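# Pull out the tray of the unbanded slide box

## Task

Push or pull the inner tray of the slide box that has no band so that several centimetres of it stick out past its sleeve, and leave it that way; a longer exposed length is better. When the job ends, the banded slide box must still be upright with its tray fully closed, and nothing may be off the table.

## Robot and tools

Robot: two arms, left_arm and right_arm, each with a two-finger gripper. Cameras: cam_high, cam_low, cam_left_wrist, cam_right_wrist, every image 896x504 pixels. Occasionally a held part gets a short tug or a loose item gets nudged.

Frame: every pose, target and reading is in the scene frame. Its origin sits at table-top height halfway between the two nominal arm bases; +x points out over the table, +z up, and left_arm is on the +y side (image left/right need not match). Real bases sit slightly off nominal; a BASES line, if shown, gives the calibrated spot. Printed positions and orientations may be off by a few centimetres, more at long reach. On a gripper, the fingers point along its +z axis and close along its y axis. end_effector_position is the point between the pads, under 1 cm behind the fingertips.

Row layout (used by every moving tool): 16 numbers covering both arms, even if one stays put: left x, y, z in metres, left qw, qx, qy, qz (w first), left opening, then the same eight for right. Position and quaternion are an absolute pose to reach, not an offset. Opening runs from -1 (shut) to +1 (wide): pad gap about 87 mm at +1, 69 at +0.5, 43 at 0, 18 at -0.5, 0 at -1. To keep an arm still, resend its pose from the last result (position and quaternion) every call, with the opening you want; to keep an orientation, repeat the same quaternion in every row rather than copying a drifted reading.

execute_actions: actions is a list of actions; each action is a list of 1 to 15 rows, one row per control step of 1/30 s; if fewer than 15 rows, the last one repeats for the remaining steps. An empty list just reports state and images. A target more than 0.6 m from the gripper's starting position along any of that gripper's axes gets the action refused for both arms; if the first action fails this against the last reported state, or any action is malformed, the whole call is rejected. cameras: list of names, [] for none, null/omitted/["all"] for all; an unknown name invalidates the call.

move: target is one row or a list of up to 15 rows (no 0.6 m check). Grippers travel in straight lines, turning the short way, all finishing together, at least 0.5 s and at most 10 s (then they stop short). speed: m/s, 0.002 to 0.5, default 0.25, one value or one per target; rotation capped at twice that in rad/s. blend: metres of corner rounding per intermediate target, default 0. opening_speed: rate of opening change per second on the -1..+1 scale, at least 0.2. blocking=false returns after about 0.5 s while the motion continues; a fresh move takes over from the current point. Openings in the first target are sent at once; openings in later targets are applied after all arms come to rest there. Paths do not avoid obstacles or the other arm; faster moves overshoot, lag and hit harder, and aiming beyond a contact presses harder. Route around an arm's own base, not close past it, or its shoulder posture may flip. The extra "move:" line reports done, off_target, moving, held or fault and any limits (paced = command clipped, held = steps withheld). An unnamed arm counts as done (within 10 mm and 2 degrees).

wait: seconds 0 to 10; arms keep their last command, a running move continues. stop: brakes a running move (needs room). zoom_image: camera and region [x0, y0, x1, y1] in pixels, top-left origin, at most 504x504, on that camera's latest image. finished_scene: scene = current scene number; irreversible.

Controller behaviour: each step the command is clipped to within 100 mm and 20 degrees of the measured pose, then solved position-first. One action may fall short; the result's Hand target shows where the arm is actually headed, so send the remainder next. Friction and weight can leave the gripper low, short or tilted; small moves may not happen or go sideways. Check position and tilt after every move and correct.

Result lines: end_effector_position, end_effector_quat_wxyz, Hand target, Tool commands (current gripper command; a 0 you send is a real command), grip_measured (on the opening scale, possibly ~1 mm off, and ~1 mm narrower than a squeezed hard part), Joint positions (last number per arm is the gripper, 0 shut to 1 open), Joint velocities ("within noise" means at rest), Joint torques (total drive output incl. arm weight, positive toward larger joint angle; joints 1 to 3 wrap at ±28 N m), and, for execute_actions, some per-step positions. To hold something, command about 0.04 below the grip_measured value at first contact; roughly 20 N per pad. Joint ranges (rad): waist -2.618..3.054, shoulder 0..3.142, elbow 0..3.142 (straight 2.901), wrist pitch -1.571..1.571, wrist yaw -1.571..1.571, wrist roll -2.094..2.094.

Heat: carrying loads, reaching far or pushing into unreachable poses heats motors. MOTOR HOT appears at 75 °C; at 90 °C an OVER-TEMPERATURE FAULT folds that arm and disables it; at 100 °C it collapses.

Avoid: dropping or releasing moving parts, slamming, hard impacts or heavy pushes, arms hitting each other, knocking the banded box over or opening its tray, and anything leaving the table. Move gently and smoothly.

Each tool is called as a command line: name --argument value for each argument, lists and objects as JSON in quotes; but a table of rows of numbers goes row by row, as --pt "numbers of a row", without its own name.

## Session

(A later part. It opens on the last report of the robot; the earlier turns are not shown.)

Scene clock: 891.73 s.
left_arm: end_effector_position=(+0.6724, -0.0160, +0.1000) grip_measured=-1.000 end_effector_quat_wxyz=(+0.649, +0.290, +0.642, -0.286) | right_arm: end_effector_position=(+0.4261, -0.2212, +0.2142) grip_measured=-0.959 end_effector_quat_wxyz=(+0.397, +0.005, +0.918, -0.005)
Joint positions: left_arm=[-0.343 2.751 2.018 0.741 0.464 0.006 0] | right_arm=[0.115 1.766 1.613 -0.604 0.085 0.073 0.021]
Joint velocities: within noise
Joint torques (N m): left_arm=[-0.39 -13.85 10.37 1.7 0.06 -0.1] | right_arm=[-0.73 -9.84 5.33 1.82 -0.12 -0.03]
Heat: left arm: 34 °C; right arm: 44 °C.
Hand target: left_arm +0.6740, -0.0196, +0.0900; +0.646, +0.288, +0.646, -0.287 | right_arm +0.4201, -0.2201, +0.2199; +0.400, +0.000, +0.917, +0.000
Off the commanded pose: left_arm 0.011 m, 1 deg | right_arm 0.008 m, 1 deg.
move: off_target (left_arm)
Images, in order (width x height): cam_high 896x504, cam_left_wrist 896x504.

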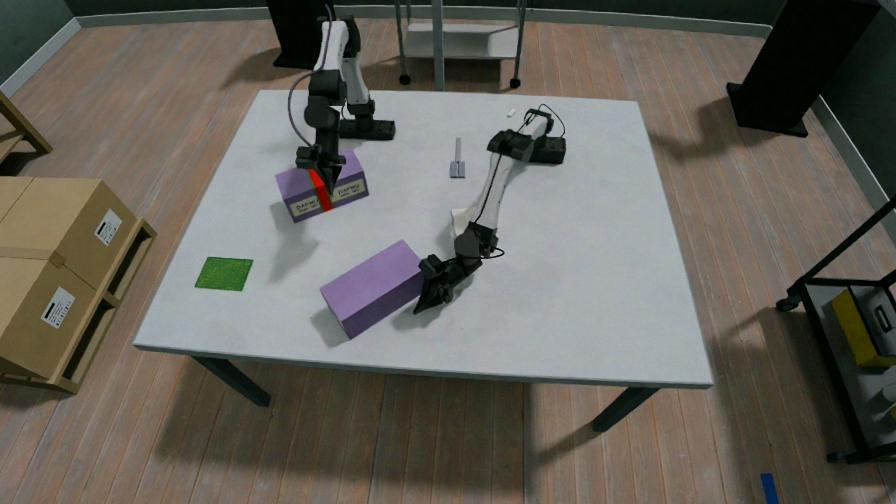

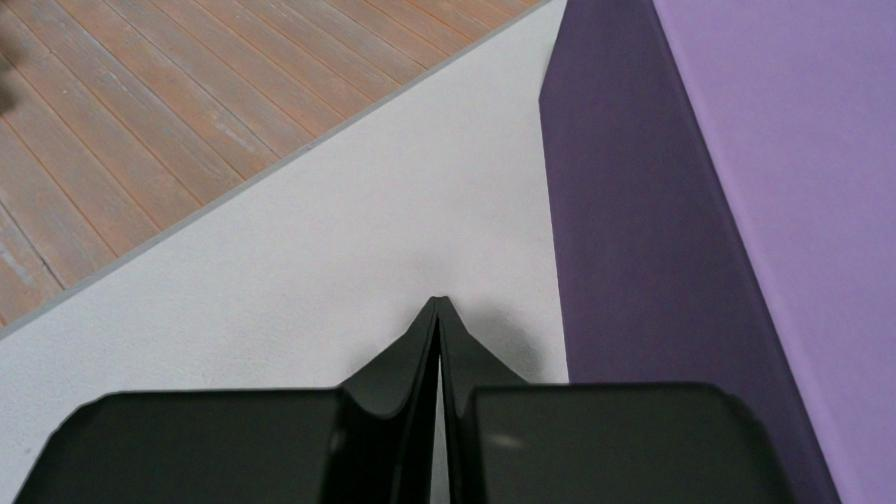

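move --pt "0.56 -0.124 0.09 0.646 0.2876 0.646 -0.2876 -1 0.42 -0.22 0.22 0.4 0 0.917 0.0 -1" --speed '[0.06]' --cameras '["cam_high","cam_left_wrist"]'

Scene clock: 905.80 s.
left_arm: end_effector_position=(+0.5653, -0.1182, +0.0611) grip_measured=-1.000 end_effector_quat_wxyz=(+0.636, +0.289, +0.659, -0.279) | right_arm: end_effector_position=(+0.4261, -0.2211, +0.2142) grip_measured=-0.959 end_effector_quat_wxyz=(+0.397, +0.005, +0.918, -0.005)
Joint positions: left_arm=[-0.611 2.669 1.702 0.933 0.184 0.006 0] | right_arm=[0.115 1.766 1.613 -0.604 0.085 0.073 0.021]
Joint velocities: within noise
Joint torques (N m): left_arm=[-1.29 -20.89 5.16 1.8 0.08 -0.11] | right_arm=[-0.75 -9.83 5.33 1.83 -0.11 -0.03]
Heat: left arm: 35 °C; right arm: 44 °C.
Hand target: left_arm +0.5609, -0.1249, +0.0892; +0.646, +0.288, +0.646, -0.288 | right_arm +0.4201, -0.2201, +0.2199; +0.400, +0.000, +0.917, +0.000
Off the commanded pose: left_arm 0.030 m, 2 deg | right_arm 0.008 m, 1 deg.
move: off_target (left_arm)
Images, in order (width x height): cam_high 896x504, cam_left_wrist 896x504.

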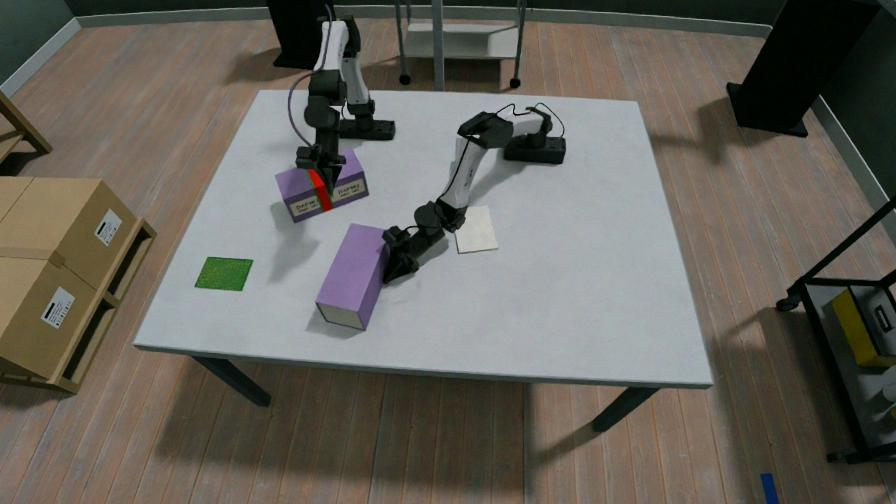

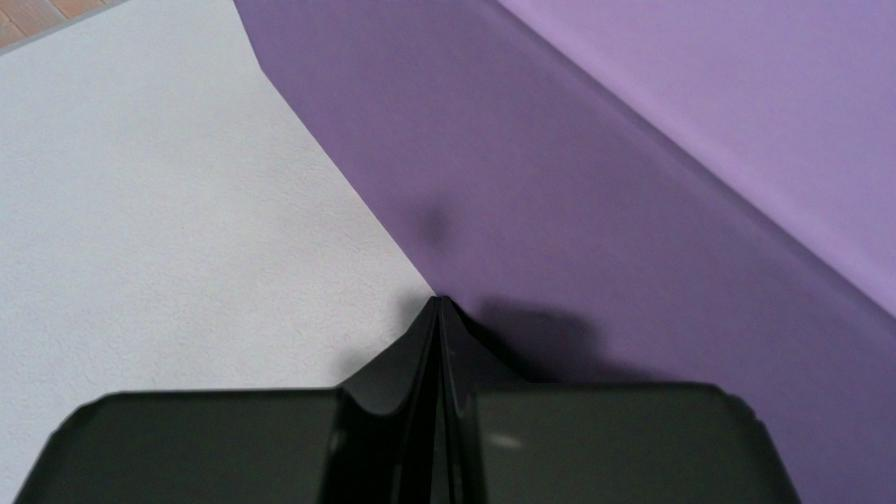

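move --pt "0.60 -0.08 0.10 0.646 0.2876 0.646 -0.2876 -1 0.50 -0.28 0.17 0.4 0 0.917 0.0 -1" --pt "0.47 0.10 0.15 0.646 0.2876 0.646 -0.2876 -1 0.51 -0.28 0.06 0.4 0 0.917 0.0 -1" --pt "0.45 0.15 0.17 0.646 0.2876 0.646 -0.2876 -1 0.51 -0.28 0.06 0.4 0 0.917 0.0 -1" --pt "0.45 0.15 0.17 0.646 0.2876 0.646 -0.2876 -1 0.51 -0.08 0.06 0.4 0 0.917 0.0 -1" --speed '[0.1,0.12,0.12,0.06]' --cameras '["cam_high","cam_left_wrist","cam_right_wrist"]'

Scene clock: 935.30 s.
left_arm: end_effector_position=(+0.4552, +0.1496, +0.1620) grip_measured=-1.000 end_effector_quat_wxyz=(+0.644, +0.285, +0.651, -0.284) | right_arm: end_effector_position=(+0.5016, -0.0844, +0.0494) grip_measured=-0.959 end_effector_quat_wxyz=(+0.388, -0.005, +0.922, -0.001)
Joint positions: left_arm=[-0.103 1.835 0.629 1.192 0.694 0.005 0] | right_arm=[0.379 2.288 1.733 -0.253 0.254 0.249 0.021]
Joint velocities: within noise
Joint torques (N m): left_arm=[0.42 -11.38 4.19 1.67 0.15 -0.08] | right_arm=[-0.28 -10.47 9.21 1.75 0.19 0.13]
Heat: left arm: 45 °C; right arm: 45 °C.
Hand target: left_arm +0.4502, +0.1500, +0.1696; +0.646, +0.287, +0.646, -0.288 | right_arm +0.5096, -0.0802, +0.0602; +0.400, +0.000, +0.916, +0.000
Off the commanded pose: left_arm 0.010 m, 1 deg | right_arm 0.014 m, 2 deg.
move: off_target (right_arm)
Images, in order (width x height): cam_high 896x504, cam_left_wrist 896x504, cam_right_wrist 896x504.

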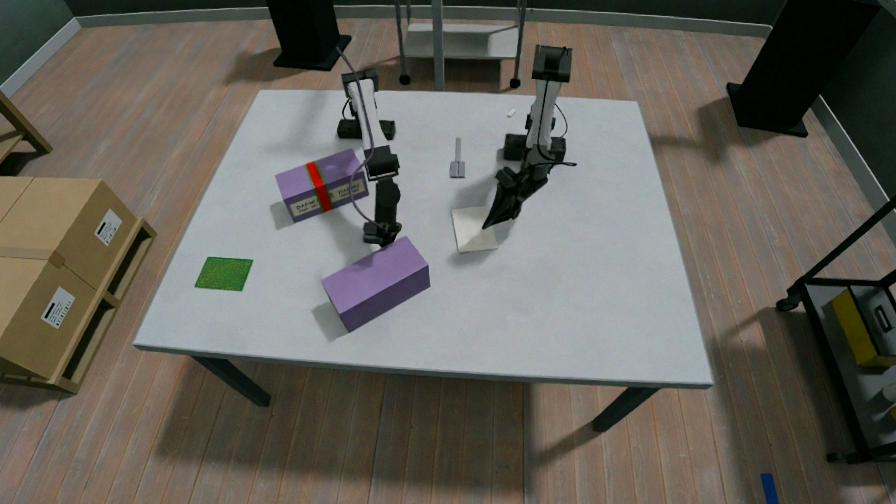

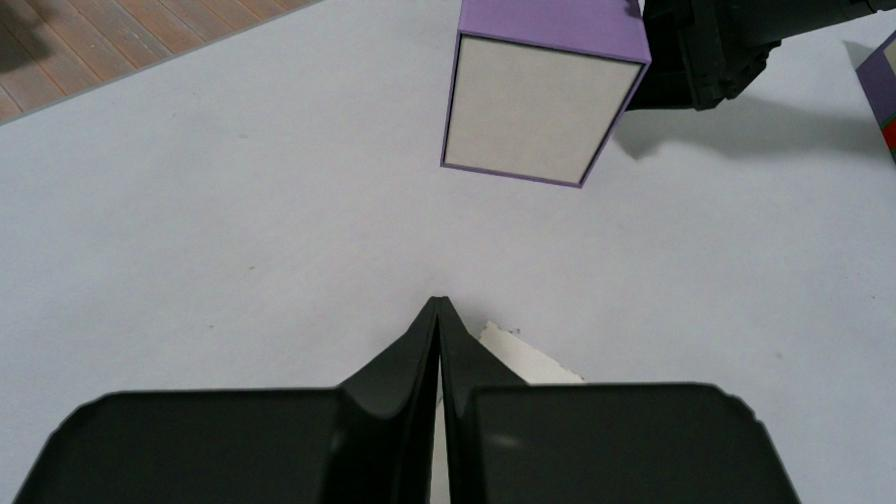

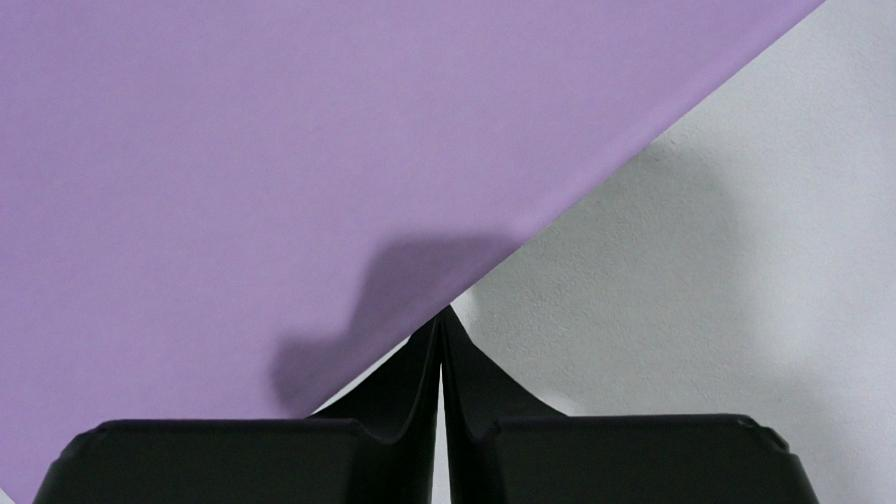

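move --pt "0.54 0.17 0.15 0.593 0.385 0.593 -0.385 -1 0.50 -0.13 0.06 0.4 0 0.917 0.0 -1" --pt "0.60 0.14 0.10 0.593 0.385 0.593 -0.385 -1 0.46 -0.20 0.2 0.4 0 0.917 0.0 -1" --pt "0.685 -0.03 0.095 0.593 0.385 0.593 -0.385 -1 0.42 -0.25 0.22 0.4 0 0.917 0.0 -1" --speed '[0.12,0.1,0.08]' --cameras '["cam_high","cam_left_wrist"]'

Scene clock: 963.20 s.
left_arm: end_effector_position=(+0.6848, -0.0290, +0.1059) grip_measured=-1.000 end_effector_quat_wxyz=(+0.597, +0.384, +0.591, -0.382) | right_arm: end_effector_position=(+0.4271, -0.2496, +0.2113) grip_measured=-0.959 end_effector_quat_wxyz=(+0.394, +0.003, +0.919, -0.004)
Joint positions: left_arm=[-0.284 3.096 2.757 0.348 0.83 0.001 0] | right_arm=[0.039 1.767 1.606 -0.599 0.027 0.018 0.021]
Joint velocities: within noise
Joint torques (N m): left_arm=[0.02 -14.87 11.22 1.58 0.06 -0.05] | right_arm=[-1.1 -10.45 5.22 1.82 -0.15 -0.04]
Heat: left arm: 40 °C; right arm: 49 °C.
Hand target: left_arm +0.6843, -0.0296, +0.0951; +0.594, +0.384, +0.594, -0.383 | right_arm +0.4203, -0.2500, +0.2198; +0.400, +0.000, +0.917, +0.000
Off the commanded pose: left_arm 0.011 m, 1 deg | right_arm 0.011 m, 1 deg.
move: off_target (left_arm, right_arm)
Images, in order (width x height): cam_high 896x504, cam_left_wrist 896x504.

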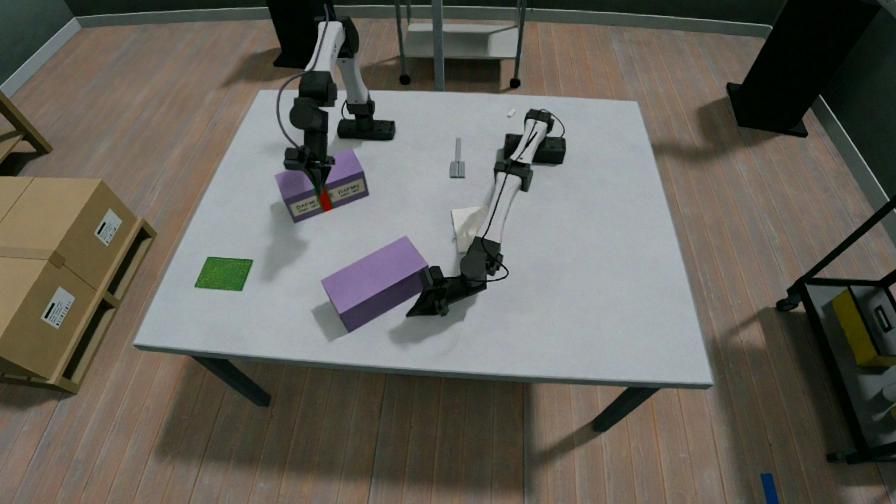

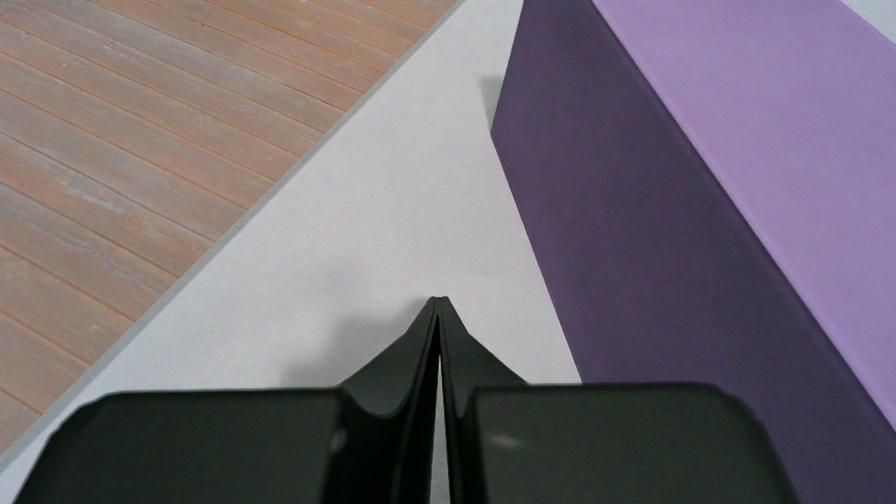

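move --pt "0.66 -0.06 0.09 0.593 0.385 0.593 -0.385 -1 0.42 -0.25 0.22 0.4 0 0.917 0.0 -1" --pt "0.53 -0.11 0.09 0.593 0.385 0.593 -0.385 -1 0.42 -0.25 0.22 0.4 0 0.917 0.0 -1" --speed '[0.06,0.06]' --cameras '["cam_high","cam_left_wrist"]'

Scene clock: 975.20 s.
left_arm: end_effector_position=(+0.5332, -0.1039, +0.0564) grip_measured=-1.000 end_effector_quat_wxyz=(+0.576, +0.382, +0.613, -0.382) | right_arm: end_effector_position=(+0.4270, -0.2495, +0.2112) grip_measured=-0.959 end_effector_quat_wxyz=(+0.394, +0.003, +0.919, -0.004)
Joint positions: left_arm=[-0.523 2.636 1.617 0.966 0.587 0.001 0] | right_arm=[0.039 1.767 1.606 -0.6 0.026 0.018 0.021]
Joint velocities: within noise
Joint torques (N m): left_arm=[-1.09 -20.78 5.01 1.79 0.11 -0.06] | right_arm=[-1.09 -10.45 5.23 1.82 -0.14 -0.03]
Heat: left arm: 43 °C; right arm: 49 °C.
Hand target: left_arm +0.5306, -0.1105, +0.0891; +0.593, +0.385, +0.593, -0.385 | right_arm +0.4203, -0.2500, +0.2198; +0.400, +0.000, +0.917, +0.000
Off the commanded pose: left_arm 0.034 m, 3 deg | right_arm 0.011 m, 1 deg.
move: off_target (left_arm, right_arm)
Images, in order (width x height): cam_high 896x504, cam_left_wrist 896x504.

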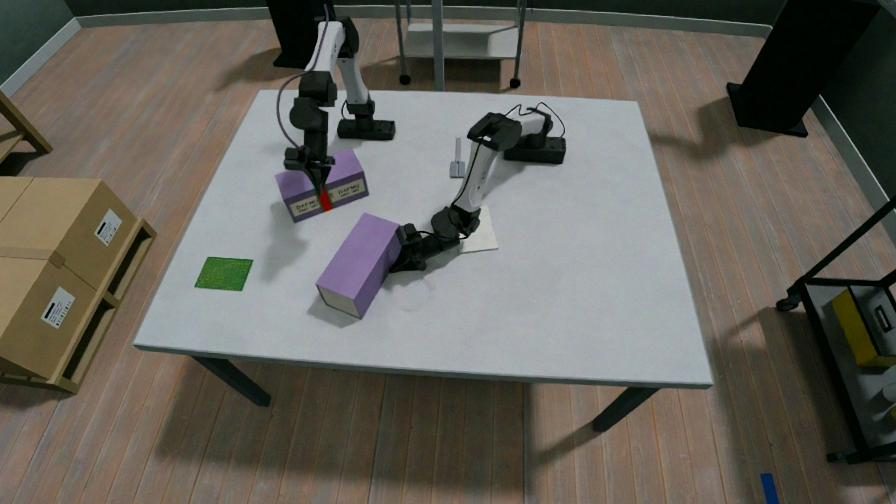

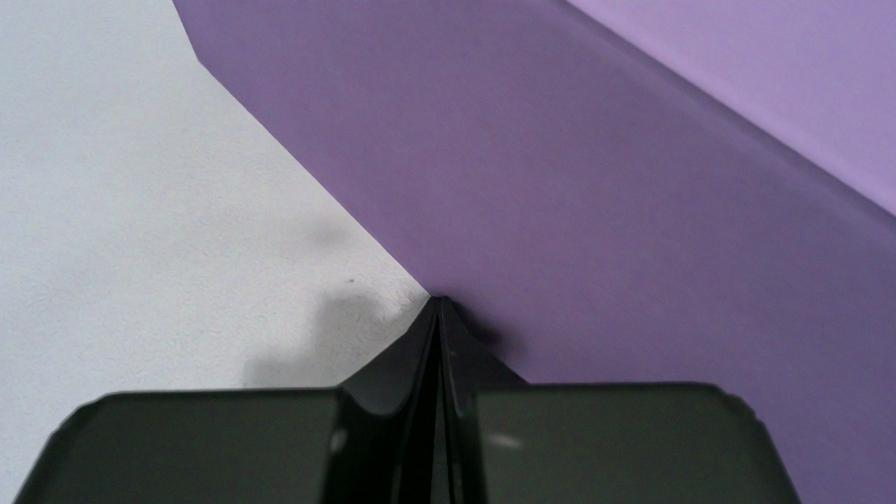

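move --pt "0.60 -0.06 0.11 0.593 0.385 0.593 -0.385 -1 0.42 -0.25 0.22 0.4 0 0.917 0.0 -1" --pt "0.47 0.13 0.16 0.593 0.385 0.593 -0.385 -1 0.44 -0.20 0.20 0.3 0 0.954 0.0 -1" --pt "0.36 0.06 0.17 0.664 0.242 0.664 -0.242 -1 0.53 -0.14 0.16 0.25 0 0.968 0.0 -1" --speed '[0.1,0.15,0.15]'

zoom_image --camera "cam_high" --region '[280, 170, 440, 330]'

Scene clock: 997.93 s.
left_arm: end_effector_position=(+0.3626, +0.0593, +0.1621) grip_measured=-1.000 end_effector_quat_wxyz=(+0.657, +0.246, +0.671, -0.241) | right_arm: end_effector_position=(+0.5199, -0.1425, +0.1469) grip_measured=-0.959 end_effector_quat_wxyz=(+0.291, -0.006, +0.956, +0.014)
Joint positions: left_arm=[-0.613 1.637 0.386 1.23 0.058 0 0] | right_arm=[0.229 2.616 2.829 -1.198 0.089 0.174 0.021]
Joint velocities: within noise
Joint torques (N m): left_arm=[-0.57 -8.49 4.38 1.8 0.01 -0.11] | right_arm=[-0.34 -11.81 8.54 1.84 0.14 0.12]
Heat: left arm: 50 °C; right arm: 49 °C.
Hand target: left_arm +0.3601, +0.0599, +0.1698; +0.664, +0.242, +0.664, -0.242 | right_arm +0.5286, -0.1402, +0.1599; +0.318, -0.001, +0.948, +0.015
Off the commanded pose: left_arm 0.008 m, 1 deg | right_arm 0.017 m, 5 deg.
elbow stopped short (right arm): the move would have taken joint 3 (elbow) straighter than the controller allows.
move: off_target (right_arm)

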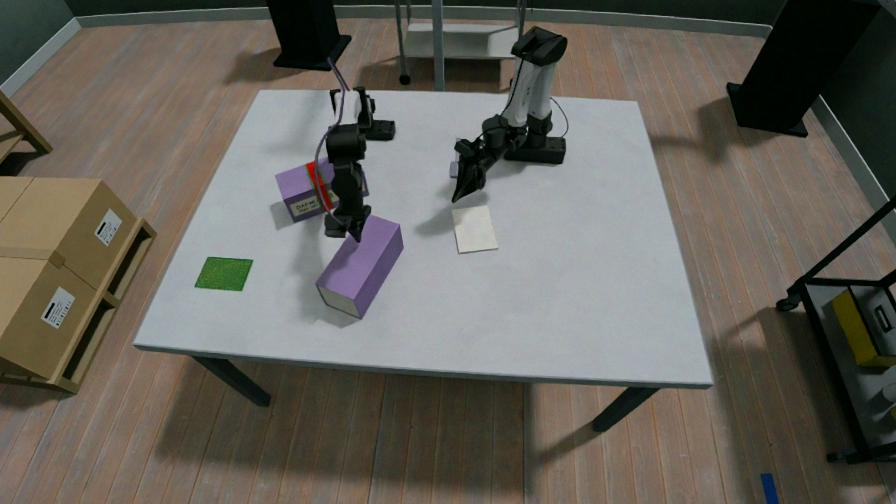

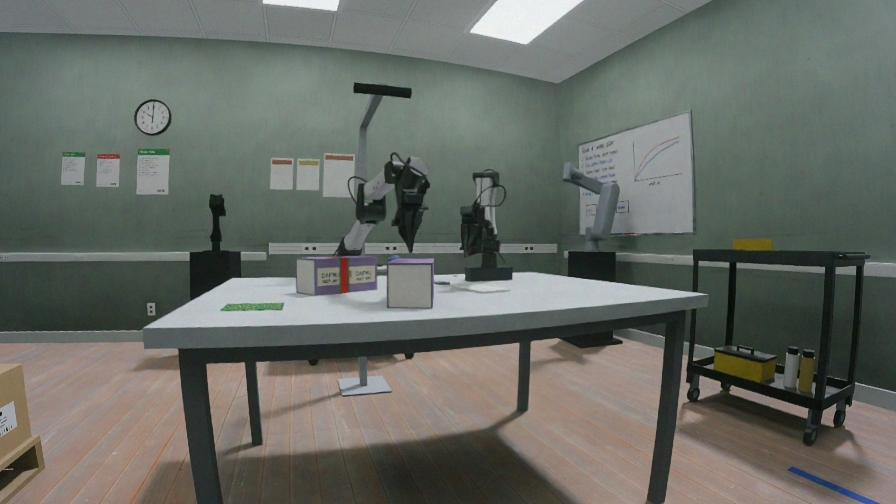

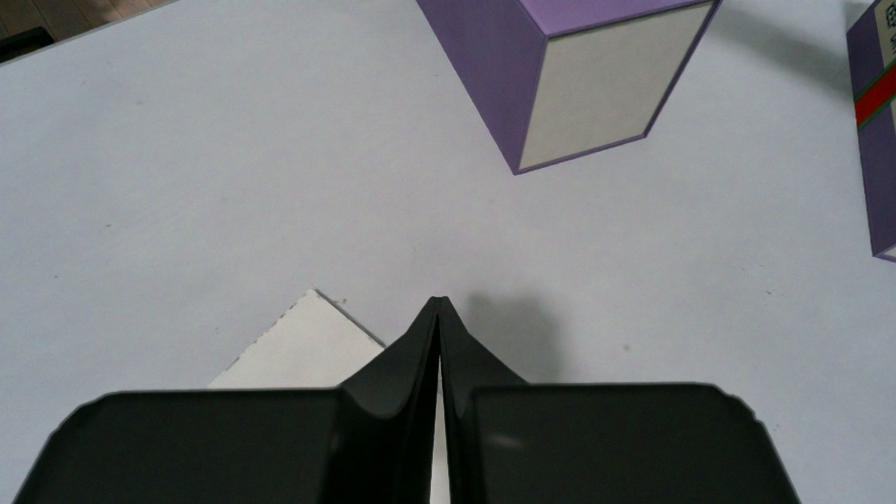

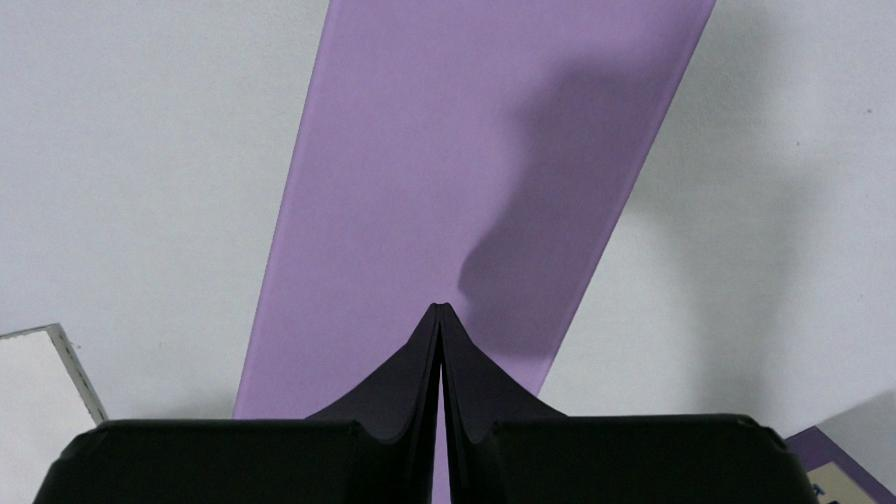

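Scaled by 3.150 from the camera's 896x504 image, which has a finer 1280x720 frame.

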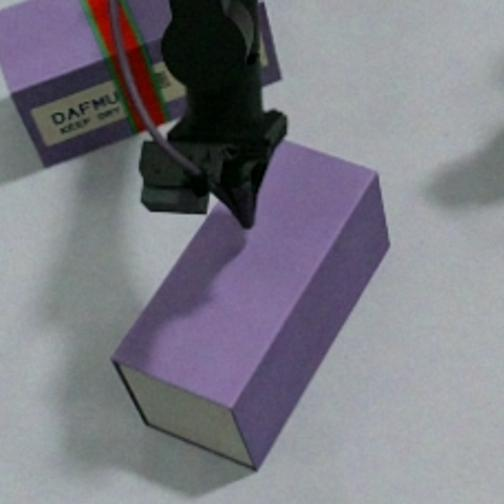

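move --pt "0.34 0.00 0.14 0.3903 -0.3903 0.5897 -0.5897 -1 0.54 -0.13 0.155 0.28 0 0.96 0.0 -1" --pt "0.375 -0.10 0.115 0.3903 -0.3903 0.5897 -0.5897 -1 0.535 -0.13 0.0 0.2 0 0.98 0.0 -1" --speed '[0.15,0.08]'

Scene clock: 1035.13 s.
left_arm: end_effector_position=(+0.3741, -0.0962, +0.1226) grip_measured=-1.000 end_effector_quat_wxyz=(+0.388, -0.388, +0.587, -0.595) | right_arm: end_effector_position=(+0.5754, -0.1226, +0.1259) grip_measured=-0.959 end_effector_quat_wxyz=(+0.372, +0.005, +0.928, +0.028)
Joint positions: left_arm=[-0.972 2.31 0.878 1.443 -0.594 -1.571 0] | right_arm=[0.245 2.731 2.878 -0.96 0.11 0.196 0.021]
Joint velocities: within noise
Joint torques (N m): left_arm=[-0.59 -8.59 6.05 1.59 -0.09 0.01] | right_arm=[-1.03 -5.33 0.47 0.79 -0.18 0.11]
Heat: left arm: 40 °C; right arm: 54 °C.
Hand target: left_arm +0.3748, -0.0997, +0.1150; +0.390, -0.390, +0.590, -0.590 | right_arm +0.5420, -0.1289, +0.0375; +0.257, +0.001, +0.966, +0.012
Off the commanded pose: left_arm 0.009 m, 1 deg | right_arm 0.132 m, 21 deg; position and orientation clipped.
elbow stopped short (right arm): the move would have taken joint 3 (elbow) straighter than the controller allows.
elbow read too straight (right arm): the controller reads joint 3 (elbow) straighter than it allows; while it does, the hand can move without a command.
move: off_target (right_arm); limits=paced

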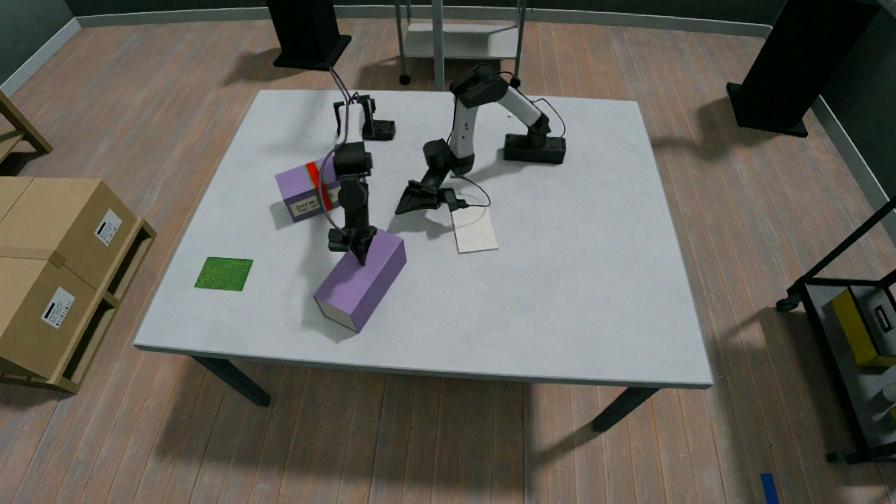

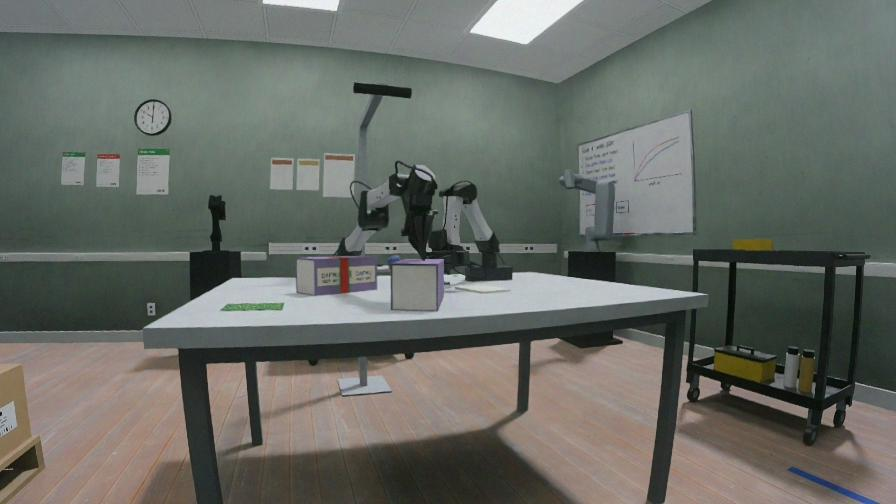

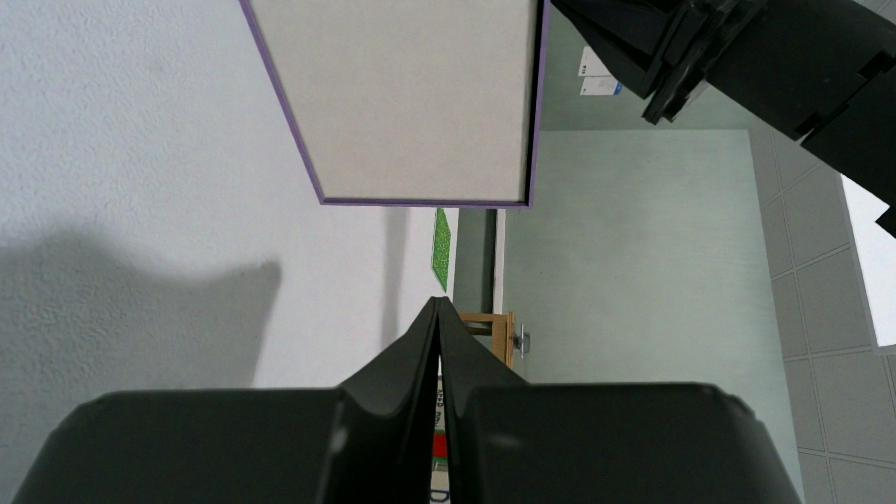

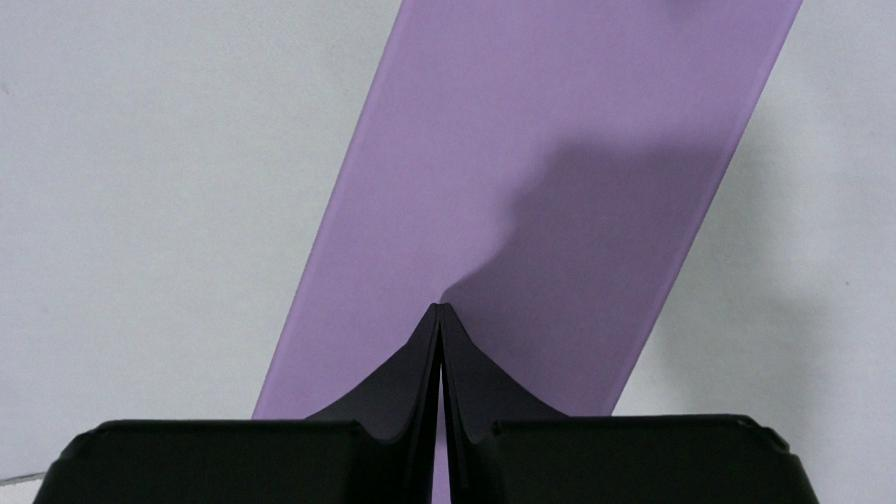

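move --pt "0.34 -0.02 0.115 0.3903 -0.3903 0.5897 -0.5897 -1 0.51 -0.12 0.02 0.35 0 0.937 0.0 -1" --pt "0.32 0.02 0.12 0.3903 -0.3903 0.5897 -0.5897 -1 0.44 -0.11 0.02 0.45 0 0.893 0.0 -1" --speed '[0.08,0.03]'

Scene clock: 1049.40 s.
left_arm: end_effector_position=(+0.3188, +0.0177, +0.1077) grip_measured=-1.000 end_effector_quat_wxyz=(+0.379, -0.407, +0.629, -0.543) | right_arm: end_effector_position=(+0.5002, -0.1049, +0.1244) grip_measured=-0.959 end_effector_quat_wxyz=(+0.575, +0.032, +0.817, +0.034)
Joint positions: left_arm=[-0.923 2.055 0.349 1.559 -0.562 -1.615 0] | right_arm=[0.365 2.015 1.26 0.394 0.31 0.212 0.021]
Joint velocities: within noise
Joint torques (N m): left_arm=[0.66 -10.48 1.83 1.71 0.09 -0.02] | right_arm=[0.57 -6.83 1.07 -0.25 -0.14 0.12]
Heat: left arm: 39 °C; right arm: 49 °C.
Hand target: left_arm +0.3202, +0.0198, +0.1201; +0.378, -0.410, +0.617, -0.555 | right_arm +0.4505, -0.1114, +0.0452; +0.457, +0.000, +0.890, +0.000
Off the commanded pose: left_arm 0.013 m, 7 deg | right_arm 0.121 m, 18 deg; position clipped.
joint sent to its limit (left arm) — joint 4 (wrist pitch), upper limit. The joint targets are off in orientation, not in position.
move: off_target (left_arm, right_arm); limits=paced

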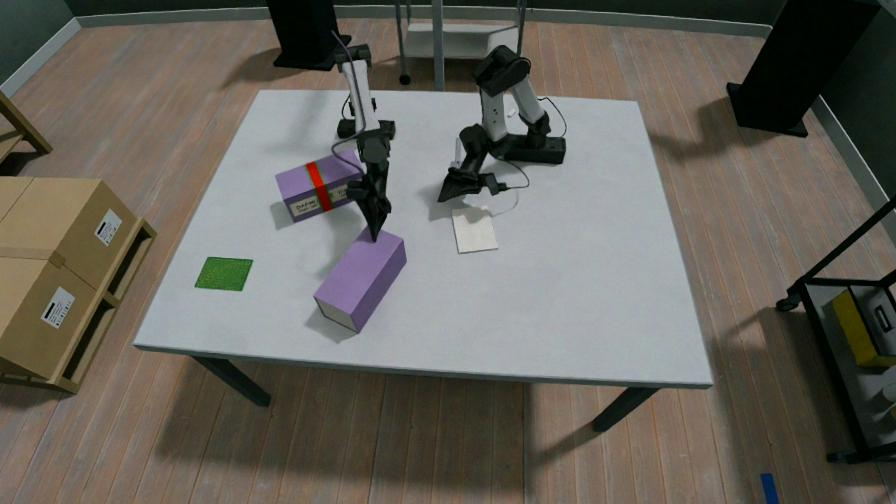

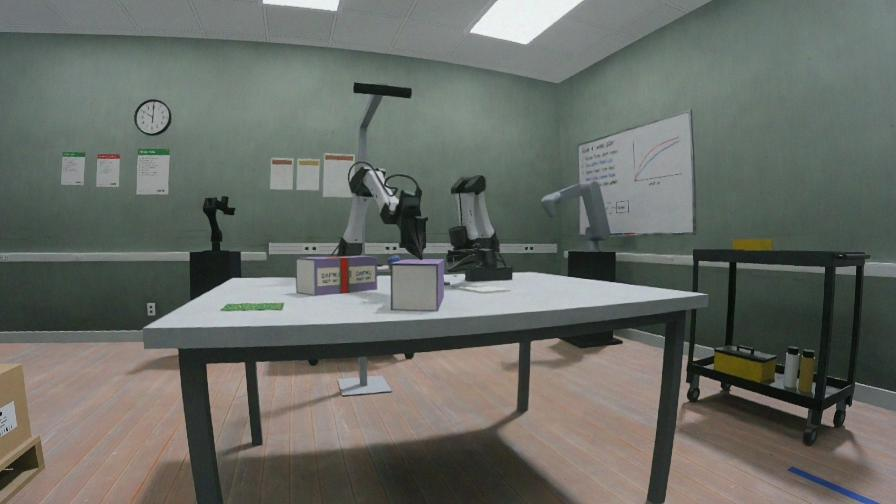

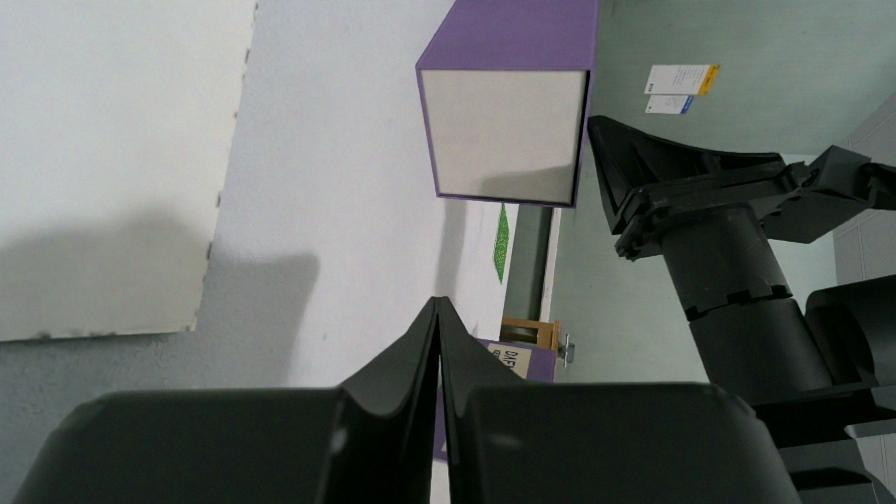

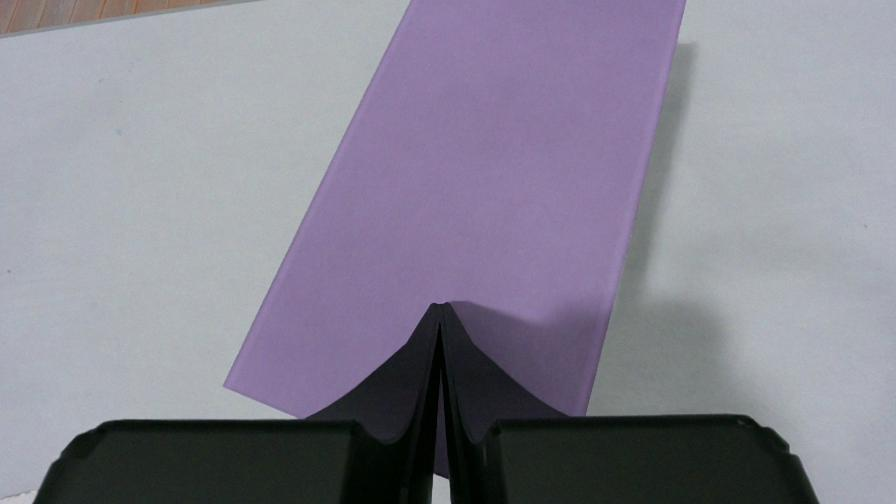

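move --pt "0.33 0.00 0.13 0.3903 -0.3903 0.5897 -0.5897 -1 0.48 -0.11 0.16 0.5 0 0.866 0.0 -1" --pt "0.33 0.00 0.13 0.3903 -0.3903 0.5897 -0.5897 -1 0.535 -0.12 0.15 0.27 0 0.963 0.0 -1" --pt "0.34 -0.03 0.13 0.3903 -0.3903 0.5897 -0.5897 -1 0.51 -0.115 0.03 0.2 0 0.98 0.0 -1" --speed '[0.12,0.12,0.06]' --cameras '["cam_high","cam_right_wrist"]'

Scene clock: 1086.60 s.
left_arm: end_effector_position=(+0.3391, -0.0265, +0.1324) grip_measured=-1.000 end_effector_quat_wxyz=(+0.383, -0.394, +0.596, -0.585) | right_arm: end_effector_position=(+0.5305, -0.1186, +0.1235) grip_measured=-0.959 end_effector_quat_wxyz=(+0.301, +0.007, +0.954, +0.006)
Joint positions: left_arm=[-0.945 2.12 0.533 1.56 -0.57 -1.59 0] | right_arm=[0.275 2.681 2.851 -1.144 0.139 0.23 0.021]
Joint velocities: within noise
Joint torques (N m): left_arm=[-0.65 -6.57 4.88 1.77 -0.05 0.13] | right_arm=[-0.47 -3.84 -0.42 1.22 -0.29 0.23]
Heat: left arm: 37 °C; right arm: 45 °C.
Hand target: left_arm +0.3400, -0.0299, +0.1301; +0.387, -0.394, +0.595, -0.584 | right_arm +0.5042, -0.1170, +0.0372; +0.197, +0.002, +0.980, -0.001
Off the commanded pose: left_arm 0.004 m, 1 deg | right_arm 0.096 m, 12 deg.
elbow stopped short (right arm): the move would have taken joint 3 (elbow) straighter than the controller allows.
joint sent to its limit (left arm) — joint 4 (wrist pitch), upper limit. The joint targets still meet the commanded pose.
move: off_target (right_arm)
Images, in order (width x height): cam_high 896x504, cam_right_wrist 896x504.

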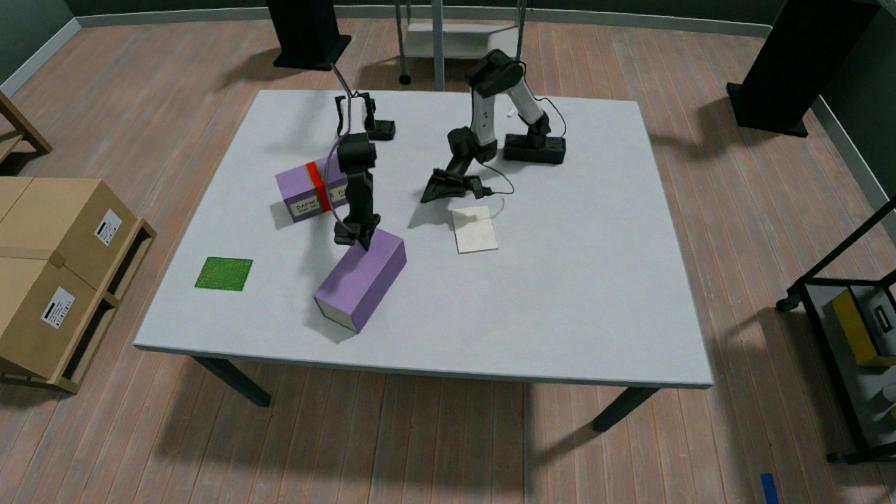

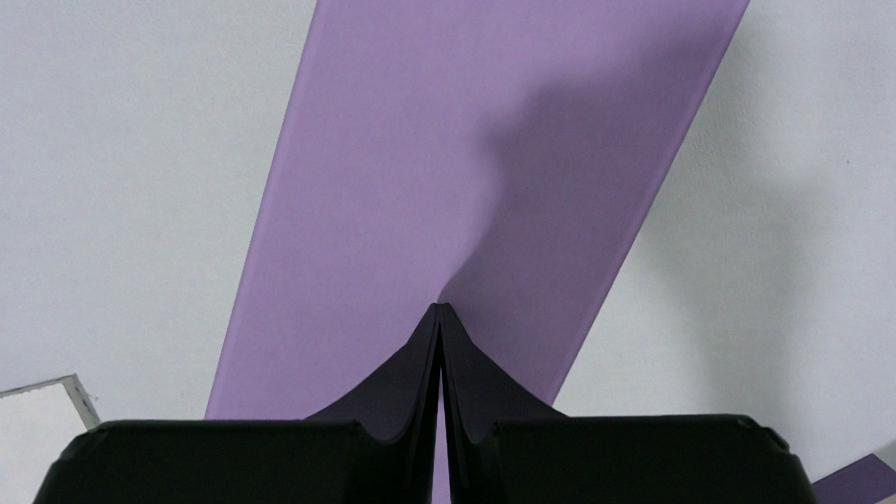

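move --pt "0.38 -0.078 0.115 0.3903 -0.3903 0.5897 -0.5897 -1 0.50 -0.115 0.02 0.2 0 0.98 0.0 -1" --pt "0.445 -0.106 0.11 0.3903 -0.3903 0.5897 -0.5897 -1 0.50 -0.115 0.02 0.2 0 0.98 0.0 -1" --speed '[0.08,0.06]' --cameras '["cam_high","cam_left_wrist","cam_right_wrist"]'

Scene clock: 1096.93 s.
left_arm: end_effector_position=(+0.4400, -0.1043, +0.1187) grip_measured=-1.000 end_effector_quat_wxyz=(+0.388, -0.392, +0.584, -0.595) | right_arm: end_effector_position=(+0.5361, -0.1167, +0.1239) grip_measured=-0.959 end_effector_quat_wxyz=(+0.317, +0.012, +0.948, +0.012)
Joint positions: left_arm=[-0.85 2.404 1.096 1.318 -0.479 -1.579 0] | right_arm=[0.275 2.588 2.652 -1.001 0.139 0.239 0.021]
Joint velocities: within noise
Joint torques (N m): left_arm=[0.75 -10.02 7.04 1.63 0.1 0.15] | right_arm=[-0.28 -4.4 -0.12 0.83 -0.3 0.14]
Heat: left arm: 36 °C; right arm: 43 °C.
Hand target: left_arm +0.4446, -0.1056, +0.1101; +0.390, -0.390, +0.590, -0.590 | right_arm +0.4999, -0.1167, +0.0379; +0.201, +0.002, +0.980, +0.000
Off the commanded pose: left_arm 0.010 m, 1 deg | right_arm 0.110 m, 14 deg; position clipped.
move: off_target (right_arm); limits=paced
Images, in order (width x height): cam_high 896x504, cam_left_wrist 896x504, cam_right_wrist 896x504.

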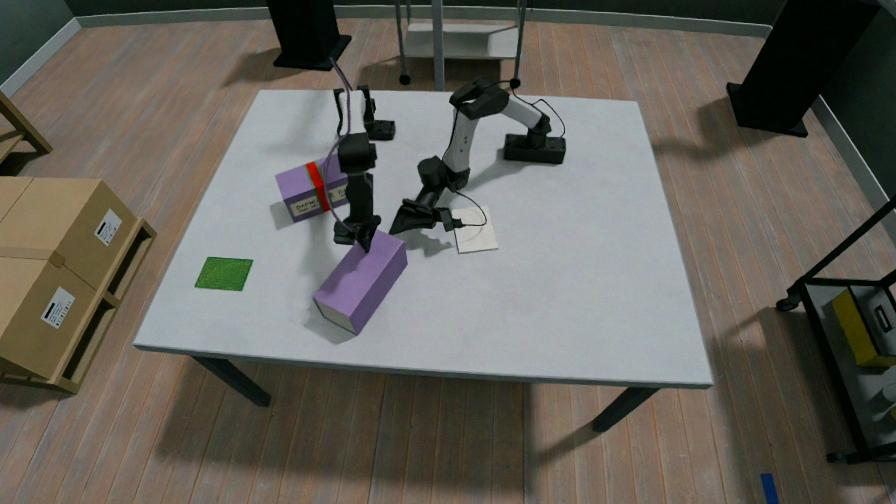

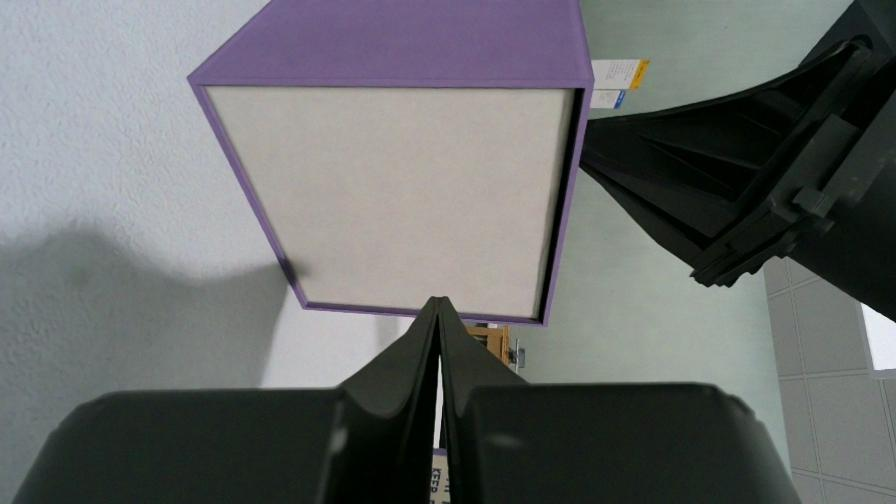

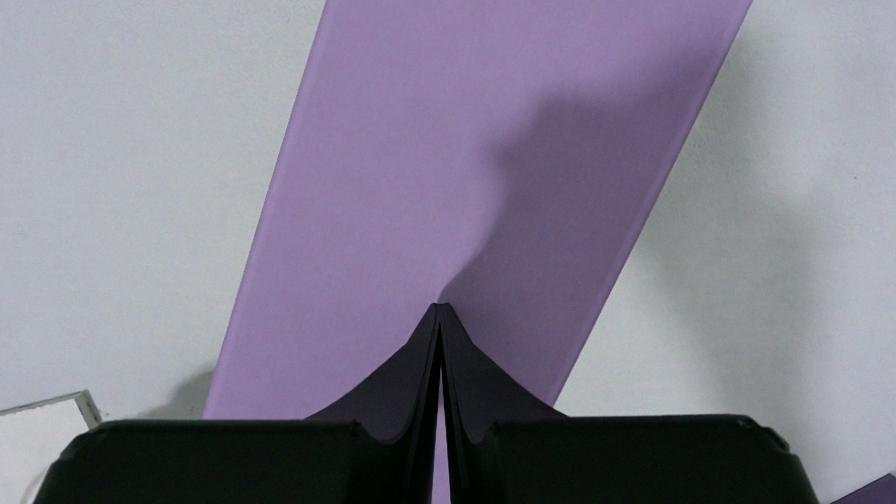

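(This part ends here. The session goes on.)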